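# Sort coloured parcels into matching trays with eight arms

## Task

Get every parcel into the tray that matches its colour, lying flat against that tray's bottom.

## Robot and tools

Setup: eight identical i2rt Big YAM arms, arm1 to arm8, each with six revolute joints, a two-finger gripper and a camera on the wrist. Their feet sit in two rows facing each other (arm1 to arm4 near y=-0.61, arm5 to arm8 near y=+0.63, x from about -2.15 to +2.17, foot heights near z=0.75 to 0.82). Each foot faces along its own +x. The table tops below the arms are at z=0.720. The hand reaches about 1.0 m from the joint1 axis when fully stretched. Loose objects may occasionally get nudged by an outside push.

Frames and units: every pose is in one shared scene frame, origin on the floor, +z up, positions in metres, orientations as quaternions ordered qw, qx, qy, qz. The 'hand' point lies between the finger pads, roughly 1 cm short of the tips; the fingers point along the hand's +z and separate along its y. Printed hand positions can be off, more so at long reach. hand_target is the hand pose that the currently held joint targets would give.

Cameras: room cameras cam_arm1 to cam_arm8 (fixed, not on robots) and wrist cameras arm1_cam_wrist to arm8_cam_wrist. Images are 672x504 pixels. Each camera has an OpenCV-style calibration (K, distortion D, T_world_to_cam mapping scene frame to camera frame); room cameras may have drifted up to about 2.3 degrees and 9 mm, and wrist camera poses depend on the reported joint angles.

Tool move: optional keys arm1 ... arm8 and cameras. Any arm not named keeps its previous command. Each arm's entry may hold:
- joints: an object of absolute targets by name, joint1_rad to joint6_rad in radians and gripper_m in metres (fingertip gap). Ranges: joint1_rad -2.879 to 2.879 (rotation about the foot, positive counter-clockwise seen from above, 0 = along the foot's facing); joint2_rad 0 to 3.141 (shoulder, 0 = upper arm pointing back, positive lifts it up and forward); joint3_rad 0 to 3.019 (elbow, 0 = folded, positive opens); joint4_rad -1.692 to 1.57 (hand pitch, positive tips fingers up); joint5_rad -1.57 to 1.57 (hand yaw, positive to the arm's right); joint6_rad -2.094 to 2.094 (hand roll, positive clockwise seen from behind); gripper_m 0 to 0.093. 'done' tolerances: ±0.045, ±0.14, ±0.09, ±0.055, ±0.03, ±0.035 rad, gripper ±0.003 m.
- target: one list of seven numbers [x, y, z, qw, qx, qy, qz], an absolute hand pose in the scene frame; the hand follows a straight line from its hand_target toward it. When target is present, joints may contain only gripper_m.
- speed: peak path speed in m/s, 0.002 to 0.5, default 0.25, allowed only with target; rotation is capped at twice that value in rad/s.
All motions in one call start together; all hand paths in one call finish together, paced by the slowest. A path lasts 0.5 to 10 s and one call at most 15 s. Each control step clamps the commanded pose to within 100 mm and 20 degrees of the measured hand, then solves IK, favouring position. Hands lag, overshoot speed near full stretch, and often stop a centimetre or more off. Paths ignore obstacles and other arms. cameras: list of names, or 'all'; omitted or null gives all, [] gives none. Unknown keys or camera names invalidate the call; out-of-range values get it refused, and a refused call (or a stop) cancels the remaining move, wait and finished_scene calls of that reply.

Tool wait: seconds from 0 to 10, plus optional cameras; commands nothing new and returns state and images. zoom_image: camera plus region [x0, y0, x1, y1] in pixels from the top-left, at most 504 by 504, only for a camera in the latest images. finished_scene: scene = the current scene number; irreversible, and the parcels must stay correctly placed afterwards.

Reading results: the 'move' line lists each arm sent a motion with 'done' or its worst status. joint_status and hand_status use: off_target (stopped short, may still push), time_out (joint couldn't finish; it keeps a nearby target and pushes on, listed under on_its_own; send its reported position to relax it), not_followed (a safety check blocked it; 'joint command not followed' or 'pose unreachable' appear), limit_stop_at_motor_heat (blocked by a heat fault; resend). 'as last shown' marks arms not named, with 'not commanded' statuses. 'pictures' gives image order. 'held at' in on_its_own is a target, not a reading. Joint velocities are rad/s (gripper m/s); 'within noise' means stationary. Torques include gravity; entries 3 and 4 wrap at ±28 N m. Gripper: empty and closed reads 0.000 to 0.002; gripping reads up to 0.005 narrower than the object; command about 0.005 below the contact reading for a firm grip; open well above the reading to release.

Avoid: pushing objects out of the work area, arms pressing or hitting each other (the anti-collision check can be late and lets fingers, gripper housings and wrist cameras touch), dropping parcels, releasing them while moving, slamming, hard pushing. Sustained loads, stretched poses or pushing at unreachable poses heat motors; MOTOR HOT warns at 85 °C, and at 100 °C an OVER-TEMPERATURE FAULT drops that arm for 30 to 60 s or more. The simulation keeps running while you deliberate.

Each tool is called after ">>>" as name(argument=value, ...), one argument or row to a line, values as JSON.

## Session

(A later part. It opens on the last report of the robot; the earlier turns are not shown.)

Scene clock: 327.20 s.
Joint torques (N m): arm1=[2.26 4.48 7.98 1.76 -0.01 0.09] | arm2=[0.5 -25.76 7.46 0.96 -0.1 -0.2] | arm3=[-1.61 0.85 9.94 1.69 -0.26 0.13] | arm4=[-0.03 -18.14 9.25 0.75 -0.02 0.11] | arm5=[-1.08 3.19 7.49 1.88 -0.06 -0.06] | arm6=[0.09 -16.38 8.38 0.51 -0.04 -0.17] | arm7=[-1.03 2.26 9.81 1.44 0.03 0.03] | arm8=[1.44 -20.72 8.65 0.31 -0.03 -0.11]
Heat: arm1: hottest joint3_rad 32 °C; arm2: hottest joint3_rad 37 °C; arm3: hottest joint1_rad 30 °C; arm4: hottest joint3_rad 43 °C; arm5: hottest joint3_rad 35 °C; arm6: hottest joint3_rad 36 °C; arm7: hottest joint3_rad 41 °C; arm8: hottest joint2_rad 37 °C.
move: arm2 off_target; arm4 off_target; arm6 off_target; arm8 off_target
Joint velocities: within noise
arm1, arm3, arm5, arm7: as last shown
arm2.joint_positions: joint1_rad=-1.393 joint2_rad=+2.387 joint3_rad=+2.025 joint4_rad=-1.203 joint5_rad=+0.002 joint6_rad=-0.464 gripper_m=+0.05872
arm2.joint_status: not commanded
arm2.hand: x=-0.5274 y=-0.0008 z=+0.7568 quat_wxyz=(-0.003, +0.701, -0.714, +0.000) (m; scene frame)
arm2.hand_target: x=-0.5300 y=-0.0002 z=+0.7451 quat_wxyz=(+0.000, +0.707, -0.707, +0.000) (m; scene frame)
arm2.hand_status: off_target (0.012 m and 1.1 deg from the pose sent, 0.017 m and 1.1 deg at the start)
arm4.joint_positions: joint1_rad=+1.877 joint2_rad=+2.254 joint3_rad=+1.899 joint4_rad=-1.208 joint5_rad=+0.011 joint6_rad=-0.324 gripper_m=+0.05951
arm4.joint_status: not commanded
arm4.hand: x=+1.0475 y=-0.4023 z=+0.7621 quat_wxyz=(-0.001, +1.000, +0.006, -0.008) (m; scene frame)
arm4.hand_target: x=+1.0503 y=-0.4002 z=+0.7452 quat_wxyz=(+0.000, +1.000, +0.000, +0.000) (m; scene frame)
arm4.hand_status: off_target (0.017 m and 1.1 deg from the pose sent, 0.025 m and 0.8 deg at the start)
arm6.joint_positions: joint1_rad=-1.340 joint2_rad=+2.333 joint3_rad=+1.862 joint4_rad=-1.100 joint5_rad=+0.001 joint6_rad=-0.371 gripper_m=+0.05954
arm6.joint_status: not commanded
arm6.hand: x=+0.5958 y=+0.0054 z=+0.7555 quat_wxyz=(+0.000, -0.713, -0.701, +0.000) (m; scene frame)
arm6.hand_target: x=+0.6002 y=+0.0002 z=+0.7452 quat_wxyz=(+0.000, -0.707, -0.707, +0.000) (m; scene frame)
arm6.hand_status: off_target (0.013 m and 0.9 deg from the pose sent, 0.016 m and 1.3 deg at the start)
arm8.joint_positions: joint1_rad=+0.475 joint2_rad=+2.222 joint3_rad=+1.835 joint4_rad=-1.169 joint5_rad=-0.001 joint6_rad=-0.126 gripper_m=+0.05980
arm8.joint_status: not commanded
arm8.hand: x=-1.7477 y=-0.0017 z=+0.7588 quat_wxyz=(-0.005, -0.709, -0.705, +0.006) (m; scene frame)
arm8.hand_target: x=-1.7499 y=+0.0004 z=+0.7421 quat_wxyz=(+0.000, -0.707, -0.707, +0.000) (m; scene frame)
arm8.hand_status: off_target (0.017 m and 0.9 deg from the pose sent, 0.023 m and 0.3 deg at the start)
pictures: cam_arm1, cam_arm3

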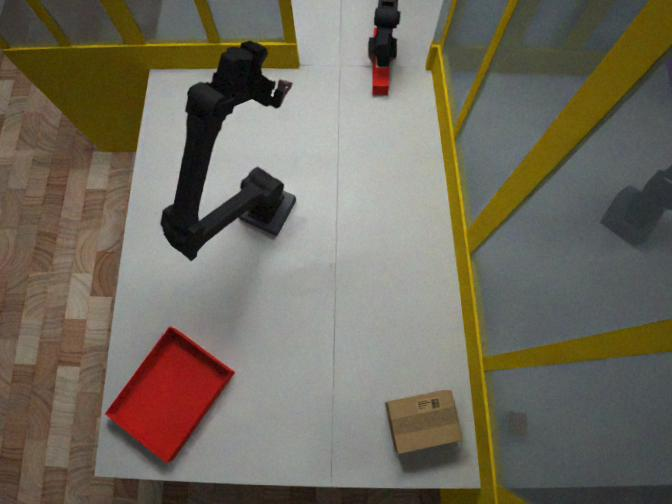

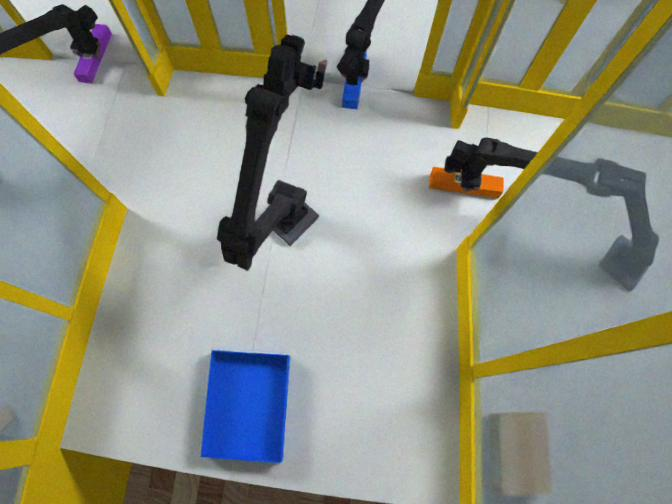

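>>> move(
  arm2={"target":[-0.53,0,0.737,0,0.7071,-0.7071,0],"speed":0.05},
  arm4={"target":[1.05,-0.4,0.733,0,1,0,0],"speed":0.05},
  arm6={"target":[0.6,0,0.739,0,0.7071,0.7071,0],"speed":0.05},
  arm8={"target":[-1.75,0,0.73,0,0.7071,0.7071,0],"speed":0.05},
  cameras=[],
)

>>> move(
  arm2={"joints":{"gripper_m":0.09}},
  arm4={"joints":{"gripper_m":0.09}},
  arm6={"joints":{"gripper_m":0.09}},
  arm8={"joints":{"gripper_m":0.09}},
  cameras=[],
)

>>> move(
  arm2={"target":[-0.53,-0.01,0.9,0,0.7071,-0.7071,0],"speed":0.3},
  arm4={"target":[1.06,-0.4,0.9,0,1,0,0],"speed":0.3},
  arm6={"target":[0.6,0.01,0.9,0,0.7071,0.7071,0],"speed":0.3},
  arm8={"target":[-1.75,0.01,0.9,0,0.7071,0.7071,0],"speed":0.3},
  cameras=[],
)

>>> move(
  arm2={"target":[-0.676,-0.284,1.05,0,0.7071,-0.7071,0],"speed":0.4},
  arm4={"target":[1.326,-0.493,1.05,0,1,0,0],"speed":0.4},
  arm6={"target":[0.705,0.275,1.05,0,0.7071,0.7071,0],"speed":0.4},
  arm8={"target":[-1.711,0.277,1.05,0,0.7071,0.7071,0],"speed":0.4},
  cameras=[],
)

>>> move(
  arm1={"target":[-1.75,-0.02,0.92,0,0.7071,-0.7071,0],"speed":0.3},
  arm3={"target":[0.6,-0.02,0.92,0,0.7071,-0.7071,0],"speed":0.3},
  arm7={"target":[-0.53,0.02,0.92,0,0.7071,0.7071,0],"speed":0.3},
  cameras=["arm1_cam_wrist","arm3_cam_wrist","arm7_cam_wrist","cam_arm3","cam_arm7","cam_arm1"],
)

Scene clock: 359.50 s.
Joint torques (N m): arm1=[2.67 4.42 7.95 1.63 0.03 0.05] | arm2=[0.5 -25.05 7.04 1.29 -0.1 -0.2] | arm3=[-1.61 0.91 9.88 1.69 -0.26 0.14] | arm4=[-0.03 -17.79 9.05 0.81 -0.02 0.11] | arm5=[-1.2 3.37 7.43 1.77 -0.07 -0.02] | arm6=[0.03 -15.97 8.16 0.5 -0.04 -0.16] | arm7=[-1.03 2.32 9.74 1.46 0.02 0.02] | arm8=[1.55 -20.42 8.55 0.35 -0.05 -0.09]
Heat: arm1: hottest joint3_rad 32 °C; arm2: hottest joint2_rad 36 °C; arm3: hottest joint1_rad 30 °C; arm4: hottest joint3_rad 41 °C; arm5: hottest joint3_rad 35 °C; arm6: hottest joint2_rad 38 °C; arm7: hottest joint3_rad 41 °C; arm8: hottest joint2_rad 38 °C.
move: arm2 off_target; arm4 off_target; arm6 off_target; arm8 off_target
Joint velocities: within noise
arm1, arm3, arm5, arm7: as last shown
arm2.joint_positions: joint1_rad=-1.393 joint2_rad=+2.387 joint3_rad=+2.025 joint4_rad=-1.198 joint5_rad=+0.002 joint6_rad=-0.464 gripper_m=+0.05872
arm2.joint_status: not commanded
arm2.hand: x=-0.5268 y=+0.0003 z=+0.7568 quat_wxyz=(-0.005, +0.701, -0.714, -0.001) (m; scene frame)
arm2.hand_target: x=-0.5302 y=-0.0006 z=+0.7373 quat_wxyz=(+0.000, +0.707, -0.707, +0.000) (m; scene frame)
arm2.hand_status: off_target (0.020 m and 1.2 deg from the pose sent, 0.020 m and 1.1 deg at the start)
arm4.joint_positions: joint1_rad=+1.877 joint2_rad=+2.261 joint3_rad=+1.890 joint4_rad=-1.187 joint5_rad=+0.011 joint6_rad=-0.324 gripper_m=+0.05951
arm4.joint_status: not commanded
arm4.hand: x=+1.0463 y=-0.4020 z=+0.7544 quat_wxyz=(-0.003, +1.000, +0.006, -0.011) (m; scene frame)
arm4.hand_target: x=+1.0505 y=-0.4003 z=+0.7334 quat_wxyz=(+0.000, +1.000, +0.000, +0.000) (m; scene frame)
arm4.hand_status: off_target (0.022 m and 1.4 deg from the pose sent, 0.029 m and 1.1 deg at the start)
arm6.joint_positions: joint1_rad=-1.340 joint2_rad=+2.335 joint3_rad=+1.862 joint4_rad=-1.089 joint5_rad=+0.001 joint6_rad=-0.371 gripper_m=+0.05954
arm6.joint_status: not commanded
arm6.hand: x=+0.5950 y=+0.0034 z=+0.7541 quat_wxyz=(-0.001, -0.713, -0.701, +0.004) (m; scene frame)
arm6.hand_target: x=+0.6003 y=+0.0004 z=+0.7392 quat_wxyz=(+0.000, -0.707, -0.707, +0.000) (m; scene frame)
arm6.hand_status: off_target (0.016 m and 1.1 deg from the pose sent, 0.018 m and 0.9 deg at the start)
arm8.joint_positions: joint1_rad=+0.475 joint2_rad=+2.232 joint3_rad=+1.827 joint4_rad=-1.147 joint5_rad=-0.001 joint6_rad=-0.127 gripper_m=+0.05980
arm8.joint_status: not commanded
arm8.hand: x=-1.7479 y=-0.0026 z=+0.7495 quat_wxyz=(-0.007, -0.709, -0.706, +0.007) (m; scene frame)
arm8.hand_target: x=-1.7499 y=+0.0005 z=+0.7304 quat_wxyz=(+0.000, -0.707, -0.707, +0.000) (m; scene frame)
arm8.hand_status: off_target (0.020 m and 1.2 deg from the pose sent, 0.029 m and 1.0 deg at the start)
pictures: none
No camera images: "cameras" was empty.

Scene clock: 360.23 s.
Joint torques (N m): arm1=[2.14 4.72 7.92 1.73 0.04 0.1] | arm2=[0.5 -25.82 7.45 0.98 -0.1 -0.21] | arm3=[-1.73 0.85 9.91 1.7 -0.27 0.13] | arm4=[0.03 -17.79 9.05 0.83 -0.02 0.11] | arm5=[-0.73 3.25 7.45 1.85 -0.08 -0.04] | arm6=[0.03 -17.08 8.09 0.46 -0.01 -0.16] | arm7=[-1.14 2.26 9.78 1.44 0.03 0.04] | arm8=[1.73 -20.19 8.51 0.31 -0.04 -0.11]
Heat: arm1: hottest joint3_rad 32 °C; arm2: hottest joint2_rad 36 °C; arm3: hottest joint1_rad 30 °C; arm4: hottest joint3_rad 41 °C; arm5: hottest joint3_rad 35 °C; arm6: hottest joint2_rad 37 °C; arm7: hottest joint3_rad 41 °C; arm8: hottest joint2_rad 38 °C.
move: arm2 done; arm4 done; arm6 done; arm8 done
Joint velocities: within noise
arm1, arm3, arm5, arm7: as last shown
arm2.joint_positions: joint1_rad=-1.393 joint2_rad=+2.396 joint3_rad=+2.020 joint4_rad=-1.190 joint5_rad=+0.002 joint6_rad=-0.464 gripper_m=+0.08990
arm2.joint_status: all done
arm2.hand: x=-0.5274 y=-0.0008 z=+0.7492 quat_wxyz=(-0.003, +0.701, -0.714, +0.000) (m; scene frame)
arm2.hand_target: x=-0.5301 y=-0.0005 z=+0.7374 quat_wxyz=(+0.000, +0.707, -0.707, +0.000) (m; scene frame)
arm2.hand_status: not commanded
arm4.joint_positions: joint1_rad=+1.877 joint2_rad=+2.261 joint3_rad=+1.890 joint4_rad=-1.187 joint5_rad=+0.011 joint6_rad=-0.324 gripper_m=+0.08988
arm4.joint_status: all done
arm4.hand: x=+1.0464 y=-0.4020 z=+0.7542 quat_wxyz=(-0.002, +1.000, +0.006, -0.011) (m; scene frame)
arm4.hand_target: x=+1.0505 y=-0.4003 z=+0.7334 quat_wxyz=(+0.000, +1.000, +0.000, +0.000) (m; scene frame)
arm4.hand_status: not commanded
arm6.joint_positions: joint1_rad=-1.340 joint2_rad=+2.348 joint3_rad=+1.862 joint4_rad=-1.089 joint5_rad=+0.000 joint6_rad=-0.371 gripper_m=+0.08985
arm6.joint_status: all done
arm6.hand: x=+0.5960 y=+0.0057 z=+0.7456 quat_wxyz=(+0.001, -0.713, -0.701, -0.002) (m; scene frame)
arm6.hand_target: x=+0.6002 y=+0.0004 z=+0.7392 quat_wxyz=(+0.000, -0.707, -0.707, +0.000) (m; scene frame)
arm6.hand_status: not commanded
arm8.joint_positions: joint1_rad=+0.475 joint2_rad=+2.232 joint3_rad=+1.827 joint4_rad=-1.147 joint5_rad=-0.001 joint6_rad=-0.127 gripper_m=+0.08990
arm8.joint_status: all done
arm8.hand: x=-1.7479 y=-0.0026 z=+0.7493 quat_wxyz=(-0.007, -0.709, -0.706, +0.007) (m; scene frame)
arm8.hand_target: x=-1.7499 y=+0.0005 z=+0.7303 quat_wxyz=(+0.000, -0.707, -0.707, +0.000) (m; scene frame)
arm8.hand_status: not commanded
pictures: none
No camera images: "cameras" was empty.

Scene clock: 361.73 s.
Joint torques (N m): arm1=[2.14 4.95 7.94 1.72 0.03 0.1] | arm2=[-0.03 -24.64 11.56 0.06 -0.09 -0.21] | arm3=[-1.61 0.85 9.92 1.74 -0.25 0.12] | arm4=[-0.15 -17.44 14.57 -0.27 -0.02 0.09] | arm5=[-0.67 3.31 7.46 1.87 -0.11 -0.04] | arm6=[-0.38 -17.85 12.03 -0.24 -0.01 -0.18] | arm7=[-1.14 2.2 9.78 1.46 0.04 0.02] | arm8=[1.32 -20.01 13.7 -0.58 -0.04 -0.09]
Heat: arm1: hottest joint3_rad 32 °C; arm2: hottest joint2_rad 36 °C; arm3: hottest joint1_rad 30 °C; arm4: hottest joint3_rad 41 °C; arm5: hottest joint3_rad 35 °C; arm6: hottest joint2_rad 37 °C; arm7: hottest joint3_rad 41 °C; arm8: hottest joint2_rad 38 °C.
move: arm2 off_target; arm4 off_target; arm6 off_target; arm8 off_target
Joint velocities: within noise
arm1, arm3, arm5: as last shown
arm2.joint_positions: joint1_rad=-1.393 joint2_rad=+2.233 joint3_rad=+2.115 joint4_rad=-1.470 joint5_rad=+0.002 joint6_rad=-0.470 gripper_m=+0.08993
arm2.joint_status: not commanded
arm2.hand: x=-0.5364 y=-0.0181 z=+0.8944 quat_wxyz=(+0.008, +0.703, -0.711, +0.003) (m; scene frame)
arm2.hand_target: x=-0.5301 y=-0.0105 z=+0.9000 quat_wxyz=(+0.000, +0.707, -0.707, +0.000) (m; scene frame)
arm2.hand_status: off_target (0.012 m and 1.2 deg from the pose sent, 0.151 m and 1.1 deg at the start; pose on its path clipped on 1 of 45 steps)
arm4.joint_positions: joint1_rad=+1.877 joint2_rad=+2.121 joint3_rad=+2.021 joint4_rad=-1.500 joint5_rad=+0.011 joint6_rad=-0.324 gripper_m=+0.08990
arm4.joint_status: not commanded
arm4.hand: x=+1.0710 y=-0.4081 z=+0.8926 quat_wxyz=(+0.004, +1.000, +0.006, +0.010) (m; scene frame)
arm4.hand_target: x=+1.0607 y=-0.4002 z=+0.8999 quat_wxyz=(+0.000, +1.000, +0.000, -0.001) (m; scene frame)
arm4.hand_status: off_target (0.016 m and 1.4 deg from the pose sent, 0.147 m and 1.4 deg at the start; pose on its path clipped on 5 of 45 steps)
arm6.joint_positions: joint1_rad=-1.340 joint2_rad=+2.177 joint3_rad=+1.922 joint4_rad=-1.360 joint5_rad=+0.000 joint6_rad=-0.375 gripper_m=+0.08987
arm6.joint_status: not commanded
arm6.hand: x=+0.6038 y=+0.0248 z=+0.8781 quat_wxyz=(+0.009, -0.711, -0.703, -0.020) (m; scene frame)
arm6.hand_target: x=+0.6005 y=+0.0108 z=+0.9003 quat_wxyz=(+0.000, -0.707, -0.707, +0.000) (m; scene frame)
arm6.hand_status: off_target (0.027 m and 2.7 deg from the pose sent, 0.154 m and 0.9 deg at the start; pose on its path clipped on 5 of 45 steps)
arm7.joint_positions: joint1_rad=-1.094 joint2_rad=+0.496 joint3_rad=+1.379 joint4_rad=-1.460 joint5_rad=-0.002 joint6_rad=+0.008 gripper_m=+0.09397
arm7.joint_status: not commanded
arm7.hand: x=-0.4511 y=+0.4460 z=+1.3303 quat_wxyz=(-0.310, -0.672, -0.567, +0.361) (m; scene frame)
arm7.hand_target: x=-0.4525 y=+0.4490 z=+1.3403 quat_wxyz=(-0.313, -0.669, -0.563, +0.373) (m; scene frame)
arm7.hand_status: not commanded
arm8.joint_positions: joint1_rad=+0.475 joint2_rad=+2.081 joint3_rad=+1.957 joint4_rad=-1.466 joint5_rad=-0.001 joint6_rad=-0.128 gripper_m=+0.08992
arm8.joint_status: not commanded
arm8.hand: x=-1.7448 y=+0.0207 z=+0.8928 quat_wxyz=(+0.005, -0.708, -0.706, -0.008) (m; scene frame)
arm8.hand_target: x=-1.7500 y=+0.0105 z=+0.9000 quat_wxyz=(+0.000, -0.707, -0.707, +0.000) (m; scene frame)
arm8.hand_status: off_target (0.014 m and 1.1 deg from the pose sent, 0.151 m and 1.2 deg at the start; pose on its path clipped on 6 of 45 steps)
pictures: none
No camera images: "cameras" was empty.

Scene clock: 363.50 s.
Joint torques (N m): arm1=[2.08 4.6 7.87 1.73 0.06 0.08] | arm2=[0.26 -11.11 7.99 0.18 -0.1 -0.17] | arm3=[-1.67 1.03 9.91 1.7 -0.25 0.12] | arm4=[1.32 -8.12 9.69 -0.16 -0.02 0.12] | arm5=[-1.14 3.02 7.54 1.89 -0.11 -0.04] | arm6=[-0.67 -8.12 8.57 -0.14 -0.02 -0.18] | arm7=[-1.2 2.2 9.8 1.48 0.03 0.03] | arm8=[1.96 -9.41 9.21 -0.49 -0.02 -0.04]
Heat: arm1: hottest joint3_rad 32 °C; arm2: hottest joint2_rad 36 °C; arm3: hottest joint1_rad 30 °C; arm4: hottest joint3_rad 41 °C; arm5: hottest joint3_rad 35 °C; arm6: hottest joint2_rad 37 °C; arm7: hottest joint3_rad 41 °C; arm8: hottest joint2_rad 38 °C.
move: arm2 done; arm4 done; arm6 done; arm8 done
Joint velocities: within noise
arm1, arm3, arm7: as last shown
arm2.joint_positions: joint1_rad=-1.393 joint2_rad=+1.336 joint3_rad=+1.301 joint4_rad=-1.518 joint5_rad=+0.002 joint6_rad=-0.471 gripper_m=+0.08993
arm2.joint_status: not commanded
arm2.hand: x=-0.6744 y=-0.2819 z=+1.0531 quat_wxyz=(-0.009, +0.703, -0.711, -0.002) (m; scene frame)
arm2.hand_target: x=-0.6760 y=-0.2840 z=+1.0500 quat_wxyz=(+0.000, +0.707, -0.707, +0.000) (m; scene frame)
arm2.hand_status: done (0.004 m and 1.3 deg from the pose sent, 0.338 m and 1.1 deg at the start)
arm4.joint_positions: joint1_rad=+1.877 joint2_rad=+1.343 joint3_rad=+1.417 joint4_rad=-1.633 joint5_rad=+0.011 joint6_rad=-0.308 gripper_m=+0.08991
arm4.joint_status: not commanded
arm4.hand: x=+1.3242 y=-0.4876 z=+1.0542 quat_wxyz=(-0.002, +1.000, -0.002, -0.010) (m; scene frame)
arm4.hand_target: x=+1.3261 y=-0.4930 z=+1.0501 quat_wxyz=(+0.000, +1.000, +0.000, +0.000) (m; scene frame)
arm4.hand_status: done (0.007 m and 1.2 deg from the pose sent, 0.311 m and 1.4 deg at the start)
arm5.joint_positions: joint1_rad=-0.422 joint2_rad=+0.625 joint3_rad=+1.427 joint4_rad=-1.371 joint5_rad=+0.120 joint6_rad=-0.097 gripper_m=+0.09396
arm5.joint_status: not commanded
arm5.hand: x=+2.0004 y=+0.7998 z=+1.3402 quat_wxyz=(-0.234, +0.830, -0.279, -0.422) (m; scene frame)
arm5.hand_target: x=+2.0022 y=+0.7982 z=+1.3527 quat_wxyz=(-0.238, +0.823, -0.277, -0.434) (m; scene frame)
arm5.hand_status: not commanded
arm6.joint_positions: joint1_rad=-1.340 joint2_rad=+1.351 joint3_rad=+1.244 joint4_rad=-1.467 joint5_rad=+0.000 joint6_rad=-0.380 gripper_m=+0.08987
arm6.joint_status: not commanded
arm6.hand: x=+0.7048 y=+0.2723 z=+1.0456 quat_wxyz=(+0.001, -0.710, -0.705, -0.001) (m; scene frame)
arm6.hand_target: x=+0.7051 y=+0.2749 z=+1.0500 quat_wxyz=(+0.000, -0.707, -0.707, +0.000) (m; scene frame)
arm6.hand_status: done (0.005 m and 0.4 deg from the pose sent, 0.320 m and 2.7 deg at the start)
arm8.joint_positions: joint1_rad=+0.475 joint2_rad=+1.336 joint3_rad=+1.405 joint4_rad=-1.623 joint5_rad=-0.001 joint6_rad=-0.128 gripper_m=+0.08992
arm8.joint_status: not commanded
arm8.hand: x=-1.7115 y=+0.2741 z=+1.0529 quat_wxyz=(-0.006, -0.708, -0.706, +0.006) (m; scene frame)
arm8.hand_target: x=-1.7110 y=+0.2770 z=+1.0500 quat_wxyz=(+0.000, -0.707, -0.707, +0.000) (m; scene frame)
arm8.hand_status: done (0.004 m and 1.0 deg from the pose sent, 0.302 m and 1.1 deg at the start)
pictures: none
No camera images: "cameras" was empty.

Scene clock: 367.27 s.
Joint torques (N m): arm1=[2.08 -20.48 12.38 -0.18 0.11 -0.08] | arm2=[0.26 -11.11 7.99 0.18 -0.11 -0.17] | arm3=[0.44 -21.66 13.91 -0.31 0.01 -0.22] | arm4=[1.32 -8.12 9.7 -0.16 -0.02 0.12] | arm5=[-0.97 3.02 7.41 1.68 -0.1 -0.05] | arm6=[-0.73 -8.18 8.58 -0.16 -0.01 -0.18] | arm7=[0.26 -15.5 14.63 -0.31 0.06 0.02] | arm8=[1.9 -9.41 9.21 -0.53 -0.04 -0.07]
Heat: arm1: hottest joint3_rad 33 °C; arm2: hottest joint2_rad 36 °C; arm3: hottest joint3_rad 31 °C; arm4: hottest joint3_rad 41 °C; arm5: hottest joint3_rad 35 °C; arm6: hottest joint2_rad 37 °C; arm7: hottest joint3_rad 41 °C; arm8: hottest joint2_rad 38 °C.
move: arm1 off_target; arm3 off_target; arm7 off_target
Joint velocities: within noise
arm1.joint_positions: joint1_rad=+1.380 joint2_rad=+2.284 joint3_rad=+2.360 joint4_rad=-1.655 joint5_rad=-0.012 joint6_rad=-0.596 gripper_m=+0.09398
arm1.joint_status: not commanded
arm1.hand: x=-1.7494 y=-0.0321 z=+0.9168 quat_wxyz=(+0.008, +0.700, -0.714, +0.000) (m; scene frame)
arm1.hand_target: x=-1.7505 y=-0.0205 z=+0.9197 quat_wxyz=(-0.001, +0.707, -0.707, +0.000) (m; scene frame)
arm1.hand_status: off_target (0.013 m and 1.4 deg from the pose sent, 0.665 m and 64.1 deg at the start)
arm2, arm4, arm5, arm6, arm8: as last shown
arm3.joint_positions: joint1_rad=-1.246 joint2_rad=+1.987 joint3_rad=+1.822 joint4_rad=-1.460 joint5_rad=-0.007 joint6_rad=-0.256 gripper_m=+0.09398
arm3.joint_status: not commanded
arm3.hand: x=+0.6029 y=-0.0362 z=+0.8974 quat_wxyz=(+0.021, +0.696, -0.717, +0.010) (m; scene frame)
arm3.hand_target: x=+0.5996 y=-0.0211 z=+0.9202 quat_wxyz=(-0.001, +0.707, -0.707, +0.000) (m; scene frame)
arm3.hand_status: off_target (0.028 m and 3.2 deg from the pose sent, 0.567 m and 68.4 deg at the start)
arm6.hand: x=+0.7048 y=+0.2724 z=+1.0456 quat_wxyz=(+0.001, -0.709, -0.705, -0.001) (m; scene frame)
arm6.hand_target: x=+0.7051 y=+0.2750 z=+1.0500 quat_wxyz=(+0.000, -0.707, -0.707, +0.000) (m; scene frame)
arm7.joint_positions: joint1_rad=-1.117 joint2_rad=+1.957 joint3_rad=+1.679 joint4_rad=-1.330 joint5_rad=-0.004 joint6_rad=-0.168 gripper_m=+0.09397
arm7.joint_status: not commanded
arm7.hand: x=-0.5315 y=+0.0391 z=+0.9032 quat_wxyz=(+0.010, -0.713, -0.701, -0.017) (m; scene frame)
arm7.hand_target: x=-0.5298 y=+0.0211 z=+0.9203 quat_wxyz=(+0.000, -0.707, -0.707, +0.000) (m; scene frame)
arm7.hand_status: off_target (0.025 m and 2.5 deg from the pose sent, 0.597 m and 57.5 deg at the start)
pictures: arm1_cam_wrist, arm3_cam_wrist, arm7_cam_wrist, cam_arm1, cam_arm3, cam_arm7
camera_calibration:
arm1_cam_wrist: T_world_to_cam=[[0.999257, -0.0353982, -0.015216, 1.76194], [-0.0198874, -0.812089, 0.583194, -0.590807], [-0.0330008, -0.582458, -0.81219, 0.794773], [0, 0, 0, 1]] pos_world=[-1.74615, 0.0455035, 1.01687]
arm3_cam_wrist: T_world_to_cam=[[0.999379, -0.0347963, -0.00561469, -0.599905], [-0.0239087, -0.786298, 0.617384, -0.562264], [-0.0258975, -0.616867, -0.786642, 0.823237], [0, 0, 0, 1]] pos_world=[0.607409, 0.0448458, 0.991357]
arm7_cam_wrist: T_world_to_cam=[[-0.999992, 0.00240026, 0.00317478, -0.53768], [0.00382703, 0.798924, 0.60142, -0.566041], [-0.00109284, 0.601427, -0.798927, 0.818842], [0, 0, 0, 1]] pos_world=[-0.534614, -0.0389596, 0.99633]

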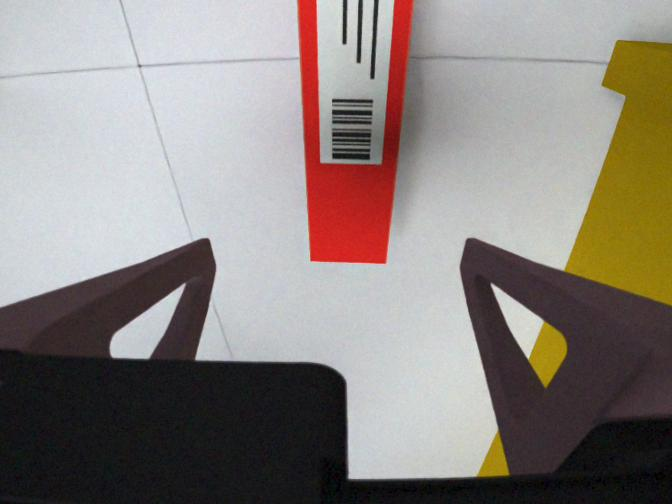

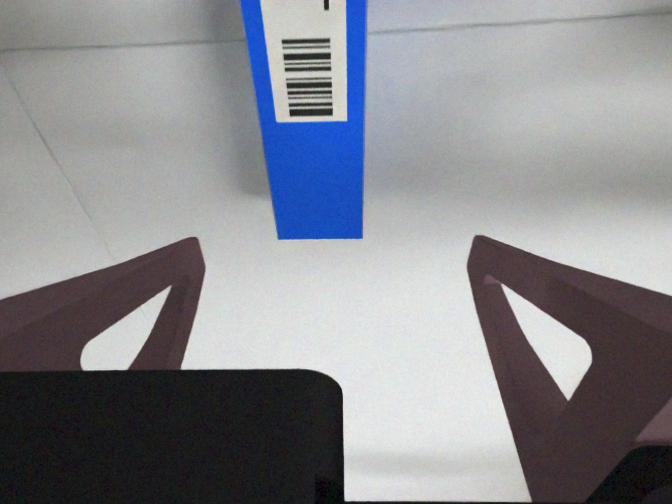

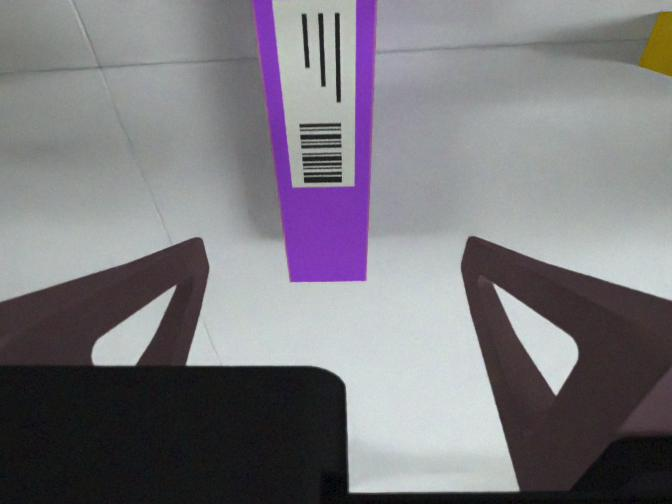

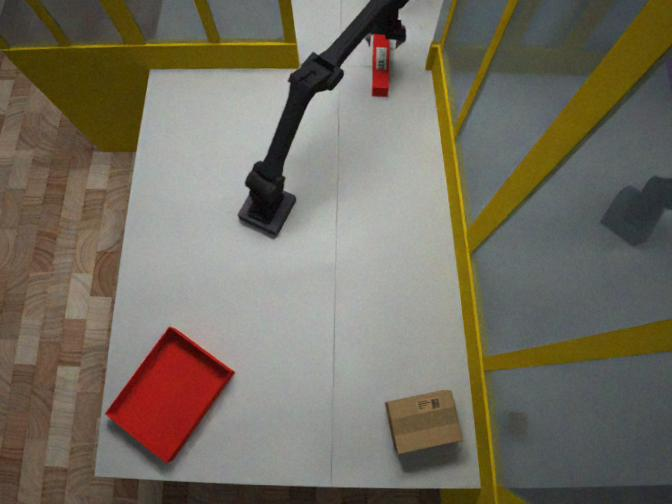

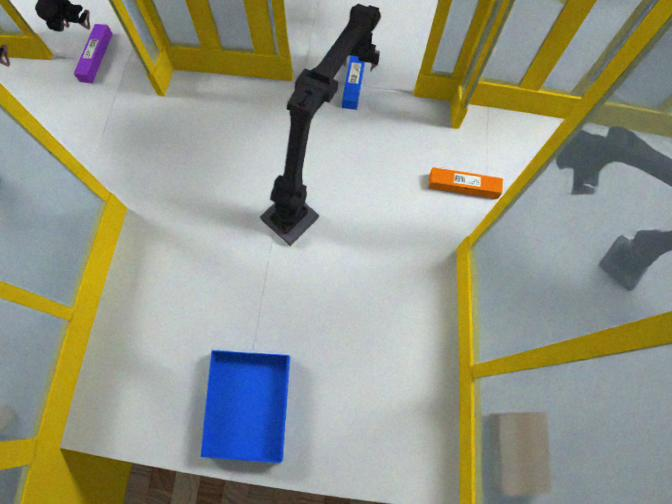

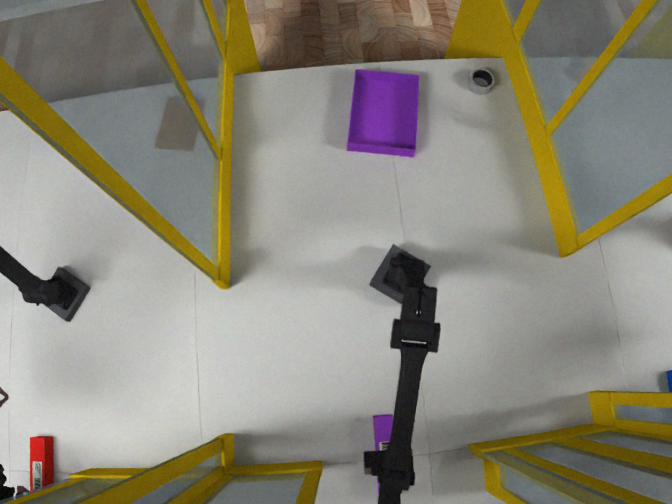

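>>> move(
  arm1={"target":[-1.746,-0.008,0.742,0,0.7071,-0.7071,0],"speed":0.2},
  arm3={"target":[0.5935,0.012,0.745,0,0.7071,-0.7071,0],"speed":0.2},
  arm7={"target":[-0.527,0.028,0.745,0,0.7071,0.7071,0],"speed":0.2},
  cameras=["arm1_cam_wrist","arm3_cam_wrist","arm7_cam_wrist"],
)

Scene clock: 398.37 s.
Joint torques (N m): arm1=[2.14 -21.6 8.73 0.87 0.14 -0.01] | arm2=[0.26 -11.11 7.99 0.17 -0.1 -0.17] | arm3=[0.56 -22.95 9.35 0.55 -0.01 0.04] | arm4=[1.26 -8.12 9.69 -0.16 -0.02 0.11] | arm5=[-0.91 2.9 7.36 1.74 -0.04 -0.02] | arm6=[-0.79 -8.18 8.57 -0.17 -0.02 -0.18] | arm7=[0.62 -15.91 7.86 0.58 0.05 0.07] | arm8=[2.08 -9.35 9.17 -0.5 -0.04 -0.06]
Heat: arm1: hottest joint3_rad 39 °C; arm2: hottest joint3_rad 36 °C; arm3: hottest joint3_rad 35 °C; arm4: hottest joint3_rad 42 °C; arm5: hottest joint3_rad 35 °C; arm6: hottest joint2_rad 35 °C; arm7: hottest joint3_rad 41 °C; arm8: hottest joint2_rad 36 °C.
move: arm1 off_target; arm3 off_target; arm7 done
Joint velocities: within noise
arm1.joint_positions: joint1_rad=+1.385 joint2_rad=+2.410 joint3_rad=+2.152 joint4_rad=-1.309 joint5_rad=-0.012 joint6_rad=-0.596 gripper_m=+0.09398
arm1.joint_status: not commanded
arm1.hand: x=-1.7410 y=-0.0156 z=+0.7512 quat_wxyz=(+0.002, +0.702, -0.712, -0.001) (m; scene frame)
arm1.hand_target: x=-1.7462 y=-0.0082 z=+0.7422 quat_wxyz=(+0.000, +0.707, -0.707, +0.000) (m; scene frame)
arm1.hand_status: off_target (0.013 m and 0.8 deg from the pose sent, 0.177 m and 1.4 deg at the start)
arm2, arm4, arm5, arm6, arm8: as last shown
arm3.joint_positions: joint1_rad=-1.223 joint2_rad=+2.197 joint3_rad=+1.747 joint4_rad=-1.152 joint5_rad=-0.007 joint6_rad=-0.256 gripper_m=+0.09398
arm3.joint_status: not commanded
arm3.hand: x=+0.5992 y=+0.0016 z=+0.7416 quat_wxyz=(+0.012, +0.705, -0.709, +0.005) (m; scene frame)
arm3.hand_target: x=+0.5934 y=+0.0117 z=+0.7451 quat_wxyz=(+0.000, +0.707, -0.707, +0.000) (m; scene frame)
arm3.hand_status: off_target (0.012 m and 1.5 deg from the pose sent, 0.160 m and 3.2 deg at the start)
arm7.joint_positions: joint1_rad=-1.114 joint2_rad=+2.129 joint3_rad=+1.531 joint4_rad=-0.968 joint5_rad=-0.004 joint6_rad=-0.168 gripper_m=+0.09397
arm7.joint_status: not commanded
arm7.hand: x=-0.5322 y=+0.0279 z=+0.7527 quat_wxyz=(-0.002, -0.712, -0.702, +0.000) (m; scene frame)
arm7.hand_target: x=-0.5270 y=+0.0281 z=+0.7451 quat_wxyz=(+0.000, -0.707, -0.707, +0.000) (m; scene frame)
arm7.hand_status: done (0.009 m and 0.9 deg from the pose sent, 0.159 m and 2.5 deg at the start)
pictures: arm1_cam_wrist, arm3_cam_wrist, arm7_cam_wrist
camera_calibration:
arm1_cam_wrist: T_world_to_cam=[[0.999529, -0.0294561, -0.00858875, 1.74721], [-0.0191655, -0.817978, 0.574931, -0.473261], [-0.0239606, -0.574495, -0.818157, 0.690506], [0, 0, 0, 1]] pos_world=[-1.73892, 0.0610413, 0.852041]
arm3_cam_wrist: T_world_to_cam=[[0.999939, -0.0110097, -0.0000866418, -0.600257], [-0.00874922, -0.79936, 0.600788, -0.433162], [-0.00668378, -0.600751, -0.799408, 0.72178], [0, 0, 0, 1]] pos_world=[0.601255, 0.0807491, 0.837184]
arm7_cam_wrist: T_world_to_cam=[[-0.999941, -0.000400129, 0.0108871, -0.543493], [0.00585061, 0.823274, 0.567614, -0.44075], [-0.00919019, 0.567644, -0.823223, 0.720146], [0, 0, 0, 1]] pos_world=[-0.534264, -0.0461458, 0.848934]

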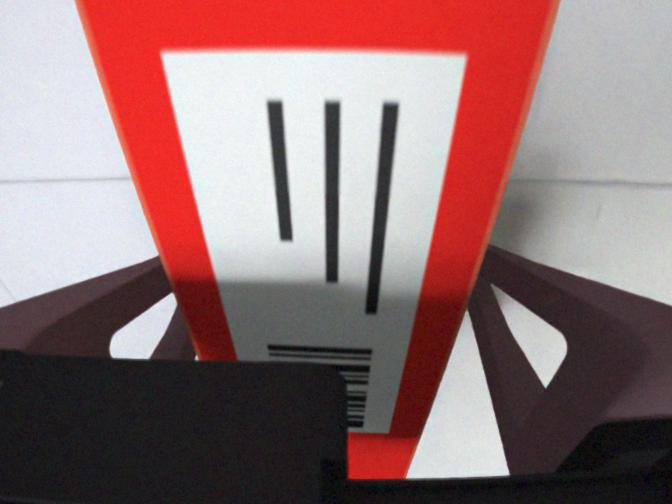

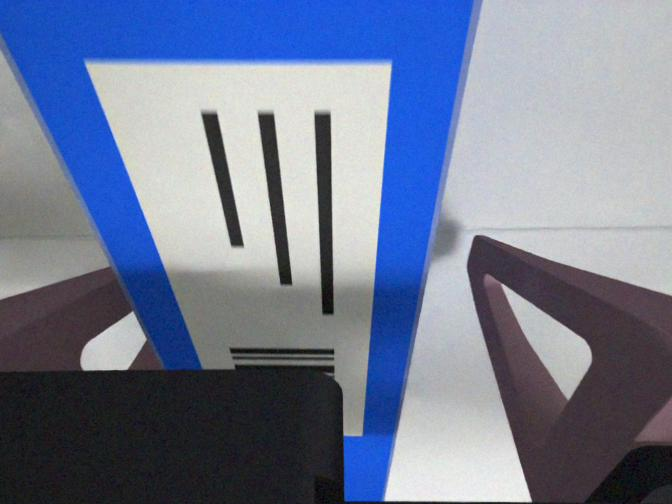

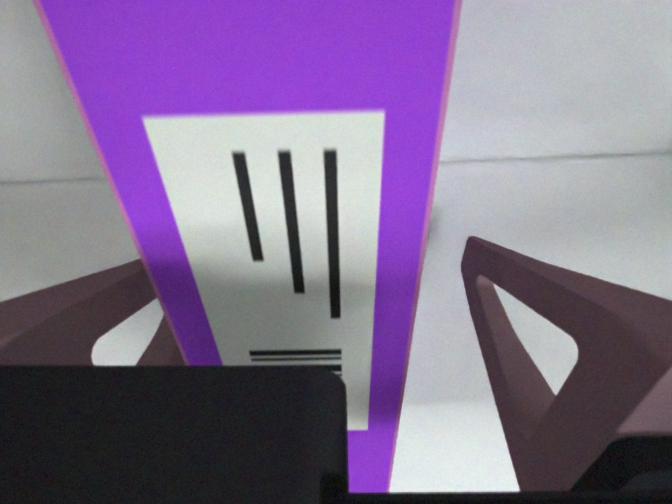

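>>> move(
  arm1={"joints":{"gripper_m":0.045}},
  arm3={"joints":{"gripper_m":0.045}},
  arm7={"joints":{"gripper_m":0.045}},
  cameras=[],
)

>>> move(
  arm1={"target":[-1.742,-0.02,0.86,0,0.7071,-0.7071,0],"speed":0.2},
  arm3={"target":[0.597,0,0.87,0,0.7071,-0.7071,0],"speed":0.2},
  arm7={"target":[-0.53,0.028,0.86,0,0.7071,0.7071,0],"speed":0.2},
  cameras=[],
)

>>> move(
  arm1={"target":[-1.939,-0.291,1.05,0,0.7071,-0.7071,0],"speed":0.3},
  arm3={"target":[0.533,-0.245,1.05,0,0.7071,-0.7071,0],"speed":0.3},
  arm7={"target":[-0.49,0.241,1.05,0,0.7071,0.7071,0],"speed":0.3},
  cameras=["cam_arm1","cam_arm3","cam_arm7"],
)

Scene clock: 445.60 s.
Joint torques (N m): arm1=[1.9 -21.77 8.83 0.69 0.11 -0.02] | arm2=[0.26 -11.11 7.99 0.18 -0.1 -0.17] | arm3=[0.26 -23.12 9.4 0.58 -0.02 0.04] | arm4=[1.26 -8.12 9.7 -0.16 -0.02 0.11] | arm5=[-0.97 3.49 7.45 1.65 -0.09 -0.05] | arm6=[-0.79 -8.18 8.57 -0.16 -0.02 -0.18] | arm7=[0.67 -15.91 7.84 0.5 0.05 0.06] | arm8=[2.14 -9.47 9.18 -0.5 -0.06 -0.06]
Heat: arm1: hottest joint3_rad 37 °C; arm2: hottest joint3_rad 35 °C; arm3: hottest joint2_rad 36 °C; arm4: hottest joint3_rad 42 °C; arm5: hottest joint3_rad 36 °C; arm6: hottest joint3_rad 35 °C; arm7: hottest joint3_rad 41 °C; arm8: hottest joint2_rad 34 °C.
move: arm1 off_target; arm3 off_target; arm7 off_target
Joint velocities: within noise
arm1.joint_positions: joint1_rad=+1.386 joint2_rad=+2.410 joint3_rad=+2.152 joint4_rad=-1.309 joint5_rad=-0.011 joint6_rad=-0.596 gripper_m=+0.05918
arm1.joint_status: gripper_m off_target (ended at +0.05921, target +0.04500)
arm1.hand: x=-1.7411 y=-0.0154 z=+0.7512 quat_wxyz=(+0.001, +0.702, -0.712, -0.001) (m; scene frame)
arm1.hand_target: x=-1.7462 y=-0.0082 z=+0.7422 quat_wxyz=(+0.000, +0.707, -0.707, +0.000) (m; scene frame)
arm1.hand_status: not commanded
arm2, arm4, arm5, arm6, arm8: as last shown
arm3.joint_positions: joint1_rad=-1.222 joint2_rad=+2.197 joint3_rad=+1.747 joint4_rad=-1.152 joint5_rad=-0.007 joint6_rad=-0.256 gripper_m=+0.05866
arm3.joint_status: gripper_m off_target (ended at +0.05870, target +0.04500)
arm3.hand: x=+0.5990 y=+0.0017 z=+0.7416 quat_wxyz=(+0.011, +0.705, -0.709, +0.005) (m; scene frame)
arm3.hand_target: x=+0.5935 y=+0.0117 z=+0.7451 quat_wxyz=(+0.000, +0.707, -0.707, +0.000) (m; scene frame)
arm3.hand_status: not commanded
arm7.joint_positions: joint1_rad=-1.114 joint2_rad=+2.129 joint3_rad=+1.531 joint4_rad=-0.968 joint5_rad=-0.004 joint6_rad=-0.168 gripper_m=+0.05980
arm7.joint_status: gripper_m off_target (ended at +0.05983, target +0.04500)
arm7.hand: x=-0.5322 y=+0.0279 z=+0.7527 quat_wxyz=(-0.002, -0.712, -0.702, +0.000) (m; scene frame)
arm7.hand_target: x=-0.5270 y=+0.0281 z=+0.7451 quat_wxyz=(+0.000, -0.707, -0.707, +0.000) (m; scene frame)
arm7.hand_status: not commanded
pictures: none
No camera images: "cameras" was empty.

Scene clock: 447.10 s.
Joint torques (N m): arm1=[0.73 -21.25 12.29 -0.16 0.11 -0.1] | arm2=[0.26 -11.11 7.99 0.17 -0.1 -0.17] | arm3=[-0.44 -23.71 13.46 -0.35 0 -0.07] | arm4=[1.26 -8.12 9.7 -0.17 -0.02 0.12] | arm5=[-0.67 3.14 7.42 1.83 -0.08 -0.05] | arm6=[-0.73 -8.18 8.58 -0.16 -0.02 -0.18] | arm7=[0.09 -16.44 13.78 -0.42 0.06 0.02] | arm8=[2.08 -9.29 9.2 -0.53 -0.03 -0.05]
Heat: arm1: hottest joint3_rad 37 °C; arm2: hottest joint3_rad 35 °C; arm3: hottest joint2_rad 36 °C; arm4: hottest joint3_rad 42 °C; arm5: hottest joint3_rad 36 °C; arm6: hottest joint3_rad 35 °C; arm7: hottest joint3_rad 41 °C; arm8: hottest joint2_rad 34 °C.
move: arm1 off_target; arm3 off_target; arm7 off_target
Joint velocities: within noise
arm1.joint_positions: joint1_rad=+1.386 joint2_rad=+2.308 joint3_rad=+2.232 joint4_rad=-1.510 joint5_rad=-0.011 joint6_rad=-0.604 gripper_m=+0.05918
arm1.joint_status: not commanded
arm1.hand: x=-1.7502 y=-0.0271 z=+0.8519 quat_wxyz=(+0.011, +0.705, -0.709, +0.001) (m; scene frame)
arm1.hand_target: x=-1.7424 y=-0.0205 z=+0.8601 quat_wxyz=(-0.001, +0.707, -0.707, +0.000) (m; scene frame)
arm1.hand_status: off_target (0.014 m and 1.3 deg from the pose sent, 0.109 m and 0.8 deg at the start)
arm2, arm4, arm5, arm6, arm8: as last shown
arm3.joint_positions: joint1_rad=-1.222 joint2_rad=+2.075 joint3_rad=+1.810 joint4_rad=-1.372 joint5_rad=-0.007 joint6_rad=-0.256 gripper_m=+0.05867
arm3.joint_status: not commanded
arm3.hand: x=+0.5937 y=-0.0165 z=+0.8398 quat_wxyz=(+0.027, +0.705, -0.709, +0.013) (m; scene frame)
arm3.hand_target: x=+0.5967 y=-0.0015 z=+0.8701 quat_wxyz=(+0.000, +0.707, -0.707, +0.000) (m; scene frame)
arm3.hand_status: off_target (0.035 m and 3.4 deg from the pose sent, 0.128 m and 1.5 deg at the start)
arm7.joint_positions: joint1_rad=-1.114 joint2_rad=+2.000 joint3_rad=+1.564 joint4_rad=-1.182 joint5_rad=-0.004 joint6_rad=-0.170 gripper_m=+0.05980
arm7.joint_status: not commanded
arm7.hand: x=-0.5283 y=+0.0487 z=+0.8375 quat_wxyz=(+0.013, -0.712, -0.702, -0.021) (m; scene frame)
arm7.hand_target: x=-0.5298 y=+0.0291 z=+0.8605 quat_wxyz=(+0.000, -0.707, -0.707, +0.000) (m; scene frame)
arm7.hand_status: off_target (0.031 m and 3.0 deg from the pose sent, 0.107 m and 0.9 deg at the start)
pictures: none
No camera images: "cameras" was empty.

Scene clock: 449.27 s.
Joint torques (N m): arm1=[1.73 -8 8.03 -0.16 0.11 0] | arm2=[0.26 -11.16 7.99 0.17 -0.1 -0.17] | arm3=[-0.91 -12.04 9.55 -0.28 0 -0.12] | arm4=[1.26 -8.12 9.7 -0.16 -0.02 0.11] | arm5=[-1.32 3.14 7.34 1.84 -0.1 -0.05] | arm6=[-0.73 -8.18 8.58 -0.17 -0.02 -0.18] | arm7=[0.44 -9 9.07 -0.31 0.04 0.06] | arm8=[1.79 -9.29 9.24 -0.49 -0.06 -0.04]
Heat: arm1: hottest joint3_rad 37 °C; arm2: hottest joint3_rad 35 °C; arm3: hottest joint2_rad 36 °C; arm4: hottest joint3_rad 42 °C; arm5: hottest joint3_rad 36 °C; arm6: hottest joint3_rad 35 °C; arm7: hottest joint3_rad 41 °C; arm8: hottest joint2_rad 34 °C.
move: arm1 done; arm3 done; arm7 done
Joint velocities: within noise
arm1.joint_positions: joint1_rad=+1.386 joint2_rad=+1.312 joint3_rad=+1.379 joint4_rad=-1.599 joint5_rad=-0.011 joint6_rad=-0.604 gripper_m=+0.05918
arm1.joint_status: not commanded
arm1.hand: x=-1.9355 y=-0.2897 z=+1.0571 quat_wxyz=(-0.015, +0.705, -0.709, -0.004) (m; scene frame)
arm1.hand_target: x=-1.9390 y=-0.2911 z=+1.0501 quat_wxyz=(+0.000, +0.707, -0.707, +0.000) (m; scene frame)
arm1.hand_status: done (0.008 m and 1.8 deg from the pose sent, 0.380 m and 1.3 deg at the start)
arm2, arm4, arm5, arm6, arm8: as last shown
arm3.joint_positions: joint1_rad=-1.222 joint2_rad=+1.349 joint3_rad=+1.409 joint4_rad=-1.637 joint5_rad=-0.007 joint6_rad=-0.256 gripper_m=+0.05866
arm3.joint_status: not commanded
arm3.hand: x=+0.5325 y=-0.2419 z=+1.0461 quat_wxyz=(+0.001, +0.705, -0.709, -0.002) (m; scene frame)
arm3.hand_target: x=+0.5330 y=-0.2450 z=+1.0500 quat_wxyz=(+0.000, +0.707, -0.707, +0.000) (m; scene frame)
arm3.hand_status: done (0.005 m and 0.4 deg from the pose sent, 0.316 m and 3.4 deg at the start)
arm7.joint_positions: joint1_rad=-1.114 joint2_rad=+1.331 joint3_rad=+1.296 joint4_rad=-1.514 joint5_rad=-0.004 joint6_rad=-0.170 gripper_m=+0.05980
arm7.joint_status: not commanded
arm7.hand: x=-0.4935 y=+0.2356 z=+1.0534 quat_wxyz=(-0.007, -0.712, -0.702, +0.007) (m; scene frame)
arm7.hand_target: x=-0.4901 y=+0.2409 z=+1.0501 quat_wxyz=(+0.000, -0.707, -0.707, +0.000) (m; scene frame)
arm7.hand_status: done (0.007 m and 1.3 deg from the pose sent, 0.289 m and 3.0 deg at the start)
pictures: cam_arm1, cam_arm3, cam_arm7

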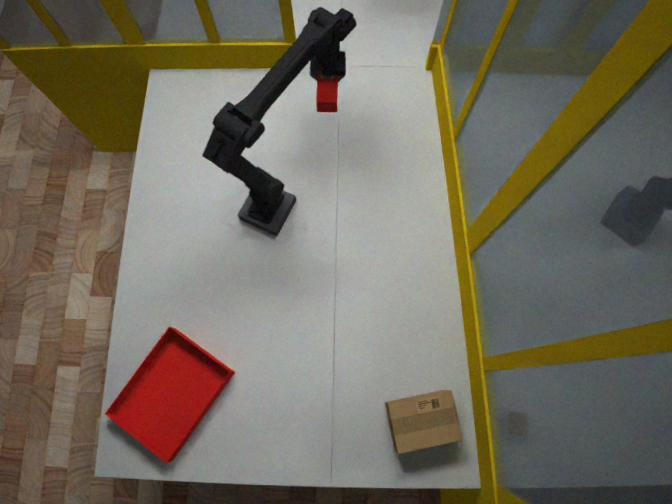

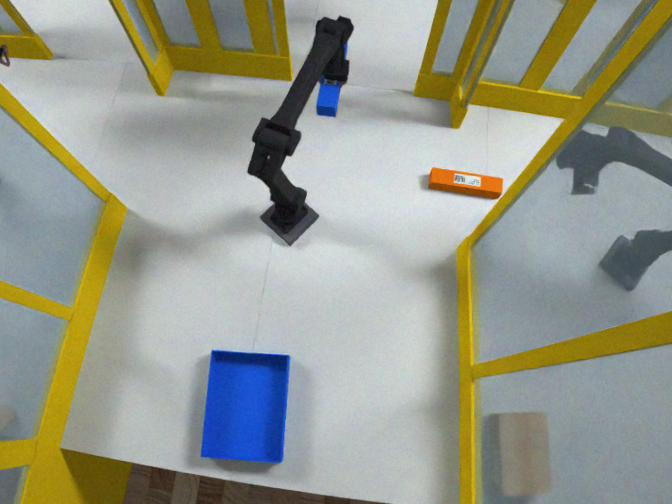

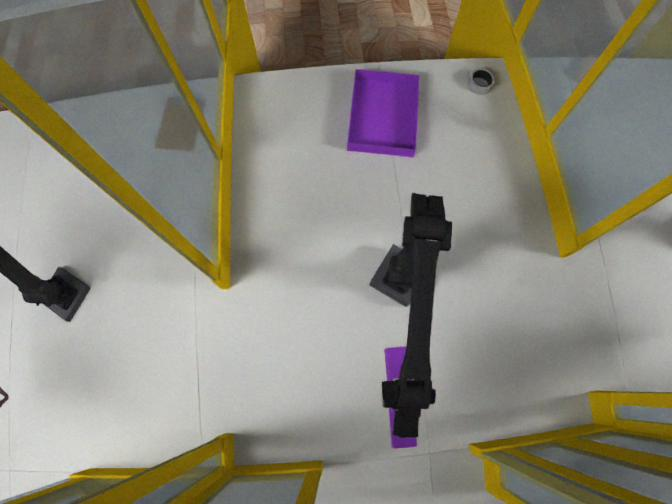

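>>> move(
  arm1={"joints":{"joint1_rad":-1.536,"joint6_rad":0.31}},
  arm3={"joints":{"joint1_rad":2.11,"joint6_rad":-0.17}},
  arm7={"joints":{"joint1_rad":2.145,"joint6_rad":0.11}},
  arm4={"joints":{"joint1_rad":0.3}},
  arm5={"joints":{"joint1_rad":0.64}},
  cameras=[],
)

>>> move(
  arm1={"target":[-2.413,-1.247,0.87,0,0.906,0.423,0]},
  arm3={"target":[0.387,-1.292,0.87,0,0.672,0.741,0]},
  arm7={"target":[-0.38,1.299,0.87,0,-0.643,0.766,0]},
  cameras=["cam_arm1","cam_arm3","cam_arm7"],
)

Scene clock: 493.37 s.
Joint torques (N m): arm1=[1.79 -8.06 8.1 -0.14 0.04 0.06] | arm2=[0.26 -11.16 7.99 0.17 -0.1 -0.17] | arm3=[-1.14 -12.4 9.5 -0.23 -0.03 0.13] | arm4=[0.15 -8.41 9.68 -0.2 -0.14 0.1] | arm5=[-0.44 3.25 7.3 1.83 -0.1 -0.03] | arm6=[-0.73 -8.18 8.58 -0.17 -0.02 -0.17] | arm7=[-0.73 -8.94 9.07 -0.23 0.04 0.19] | arm8=[2.02 -9.47 9.22 -0.49 -0.04 -0.06]
Heat: arm1: hottest joint3_rad 36 °C; arm2: hottest joint3_rad 36 °C; arm3: hottest joint2_rad 32 °C; arm4: hottest joint3_rad 42 °C; arm5: hottest joint3_rad 36 °C; arm6: hottest joint3_rad 35 °C; arm7: hottest joint3_rad 41 °C; arm8: hottest joint2_rad 33 °C.
move: arm1 done; arm3 done; arm4 done; arm5 done; arm7 done
Joint velocities: within noise
arm1.joint_positions: joint1_rad=-1.542 joint2_rad=+1.319 joint3_rad=+1.379 joint4_rad=-1.599 joint5_rad=-0.007 joint6_rad=+0.304 gripper_m=+0.05920
arm1.joint_status: all done
arm1.hand: x=-2.2989 y=-0.9561 z=+1.0604 quat_wxyz=(-0.018, -0.906, -0.422, +0.010) (m; scene frame)
arm1.hand_target: x=-2.2948 y=-0.9533 z=+1.0558 quat_wxyz=(-0.011, -0.906, -0.422, +0.000) (m; scene frame)
arm1.hand_status: not commanded
arm2, arm6, arm8: as last shown
arm3.joint_positions: joint1_rad=+2.118 joint2_rad=+1.349 joint3_rad=+1.409 joint4_rad=-1.637 joint5_rad=-0.006 joint6_rad=-0.186 gripper_m=+0.05861
arm3.joint_status: all done
arm3.hand: x=+0.4100 y=-0.9971 z=+1.0410 quat_wxyz=(+0.001, +0.663, +0.749, +0.009) (m; scene frame)
arm3.hand_target: x=+0.4067 y=-0.9941 z=+1.0449 quat_wxyz=(-0.001, +0.671, +0.741, +0.008) (m; scene frame)
arm3.hand_status: not commanded
arm4.joint_positions: joint1_rad=+0.299 joint2_rad=+1.343 joint3_rad=+1.417 joint4_rad=-1.633 joint5_rad=+0.014 joint6_rad=-0.306 gripper_m=+0.08992
arm4.joint_status: all done
arm4.hand: x=+1.8154 y=-0.2427 z=+1.0459 quat_wxyz=(-0.001, +0.702, -0.712, +0.003) (m; scene frame)
arm4.hand_target: x=+1.8137 y=-0.2458 z=+1.0419 quat_wxyz=(+0.008, +0.700, -0.714, +0.007) (m; scene frame)
arm4.hand_status: not commanded
arm5.joint_positions: joint1_rad=+0.633 joint2_rad=+0.625 joint3_rad=+1.427 joint4_rad=-1.371 joint5_rad=+0.120 joint6_rad=-0.097 gripper_m=+0.09397
arm5.joint_status: all done
arm5.hand: x=+1.9442 y=+0.5781 z=+1.3387 quat_wxyz=(+0.011, +0.859, +0.177, -0.479) (m; scene frame)
arm5.hand_target: x=+1.9468 y=+0.5774 z=+1.3512 quat_wxyz=(+0.015, +0.852, +0.178, -0.492) (m; scene frame)
arm5.hand_status: not commanded
arm7.joint_positions: joint1_rad=+2.152 joint2_rad=+1.331 joint3_rad=+1.296 joint4_rad=-1.514 joint5_rad=-0.003 joint6_rad=+0.102 gripper_m=+0.05973
arm7.joint_status: all done
arm7.hand: x=-0.4009 y=+0.9984 z=+1.0554 quat_wxyz=(-0.007, +0.648, -0.762, -0.010) (m; scene frame)
arm7.hand_target: x=-0.3984 y=+0.9925 z=+1.0520 quat_wxyz=(-0.001, +0.642, -0.766, -0.002) (m; scene frame)
arm7.hand_status: not commanded
pictures: none
No camera images: "cameras" was empty.

Scene clock: 495.90 s.
Joint torques (N m): arm1=[2.26 -20.13 12.34 -0.13 0.21 0.08] | arm2=[0.21 -11.16 7.99 0.18 -0.1 -0.17] | arm3=[-0.85 -23.65 14.26 -0.31 0.01 0.13] | arm4=[0.15 -8.41 9.68 -0.2 -0.14 0.1] | arm5=[-0.03 3.14 7.43 1.84 -0.08 -0.04] | arm6=[-0.79 -8.18 8.57 -0.16 -0.02 -0.17] | arm7=[-0.62 -17.61 15.16 -0.36 0.08 0.19] | arm8=[1.85 -9.47 9.2 -0.5 -0.03 -0.05]
Heat: arm1: hottest joint3_rad 37 °C; arm2: hottest joint3_rad 36 °C; arm3: hottest joint2_rad 32 °C; arm4: hottest joint3_rad 42 °C; arm5: hottest joint3_rad 36 °C; arm6: hottest joint3_rad 35 °C; arm7: hottest joint3_rad 41 °C; arm8: hottest joint2_rad 33 °C.
move: arm1 off_target; arm3 off_target; arm7 off_target
Joint velocities: within noise
arm1.joint_positions: joint1_rad=-1.542 joint2_rad=+2.236 joint3_rad=+2.106 joint4_rad=-1.470 joint5_rad=+0.004 joint6_rad=+0.305 gripper_m=+0.05920
arm1.joint_status: not commanded
arm1.hand: x=-2.4149 y=-1.2328 z=+0.8631 quat_wxyz=(+0.006, -0.907, -0.422, -0.009) (m; scene frame)
arm1.hand_target: x=-2.4128 y=-1.2463 z=+0.8702 quat_wxyz=(-0.001, -0.906, -0.423, +0.001) (m; scene frame)
arm1.hand_status: off_target (0.016 m and 1.2 deg from the pose sent, 0.366 m and 2.4 deg at the start)
arm2, arm4, arm5, arm6, arm8: as last shown
arm3.joint_positions: joint1_rad=+2.118 joint2_rad=+2.187 joint3_rad=+2.053 joint4_rad=-1.473 joint5_rad=+0.001 joint6_rad=-0.182 gripper_m=+0.05861
arm3.joint_status: not commanded
arm3.hand: x=+0.3921 y=-1.2767 z=+0.8511 quat_wxyz=(-0.011, +0.664, +0.748, +0.018) (m; scene frame)
arm3.hand_target: x=+0.3870 y=-1.2908 z=+0.8703 quat_wxyz=(+0.001, +0.672, +0.741, +0.000) (m; scene frame)
arm3.hand_status: off_target (0.025 m and 2.7 deg from the pose sent, 0.342 m and 1.7 deg at the start)
arm7.joint_positions: joint1_rad=+2.152 joint2_rad=+2.222 joint3_rad=+1.988 joint4_rad=-1.375 joint5_rad=-0.003 joint6_rad=+0.104 gripper_m=+0.05973
arm7.joint_status: not commanded
arm7.hand: x=-0.3844 y=+1.2811 z=+0.8570 quat_wxyz=(+0.014, +0.647, -0.762, +0.012) (m; scene frame)
arm7.hand_target: x=-0.3800 y=+1.2978 z=+0.8704 quat_wxyz=(+0.000, +0.643, -0.766, -0.001) (m; scene frame)
arm7.hand_status: off_target (0.023 m and 2.2 deg from the pose sent, 0.354 m and 1.6 deg at the start)
pictures: cam_arm1, cam_arm3, cam_arm7

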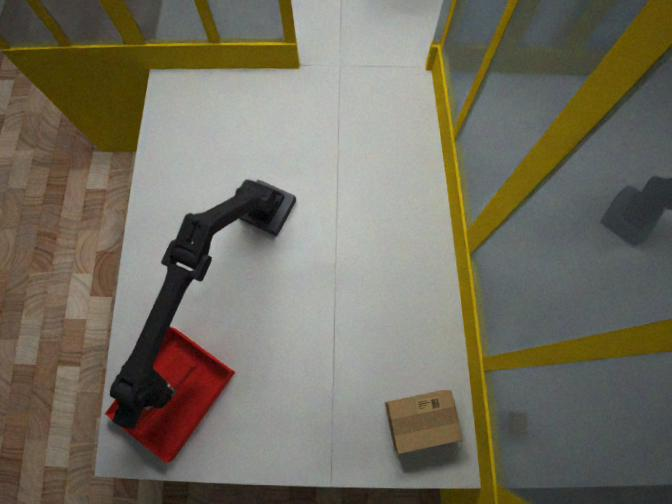

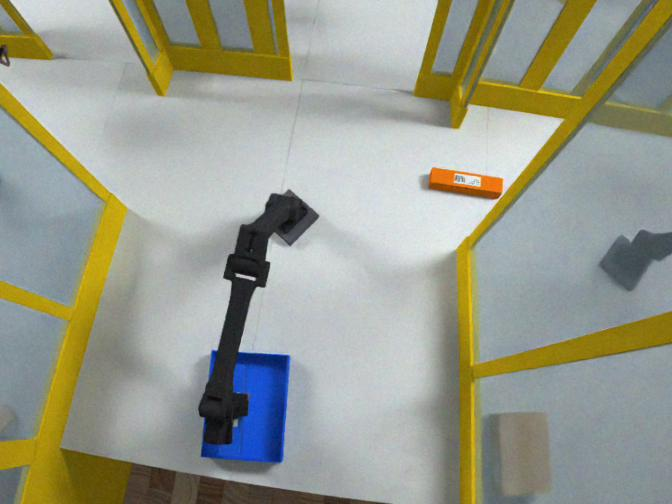

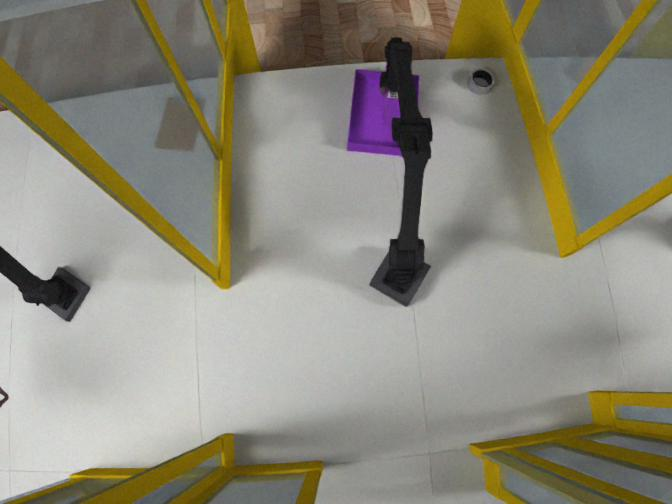

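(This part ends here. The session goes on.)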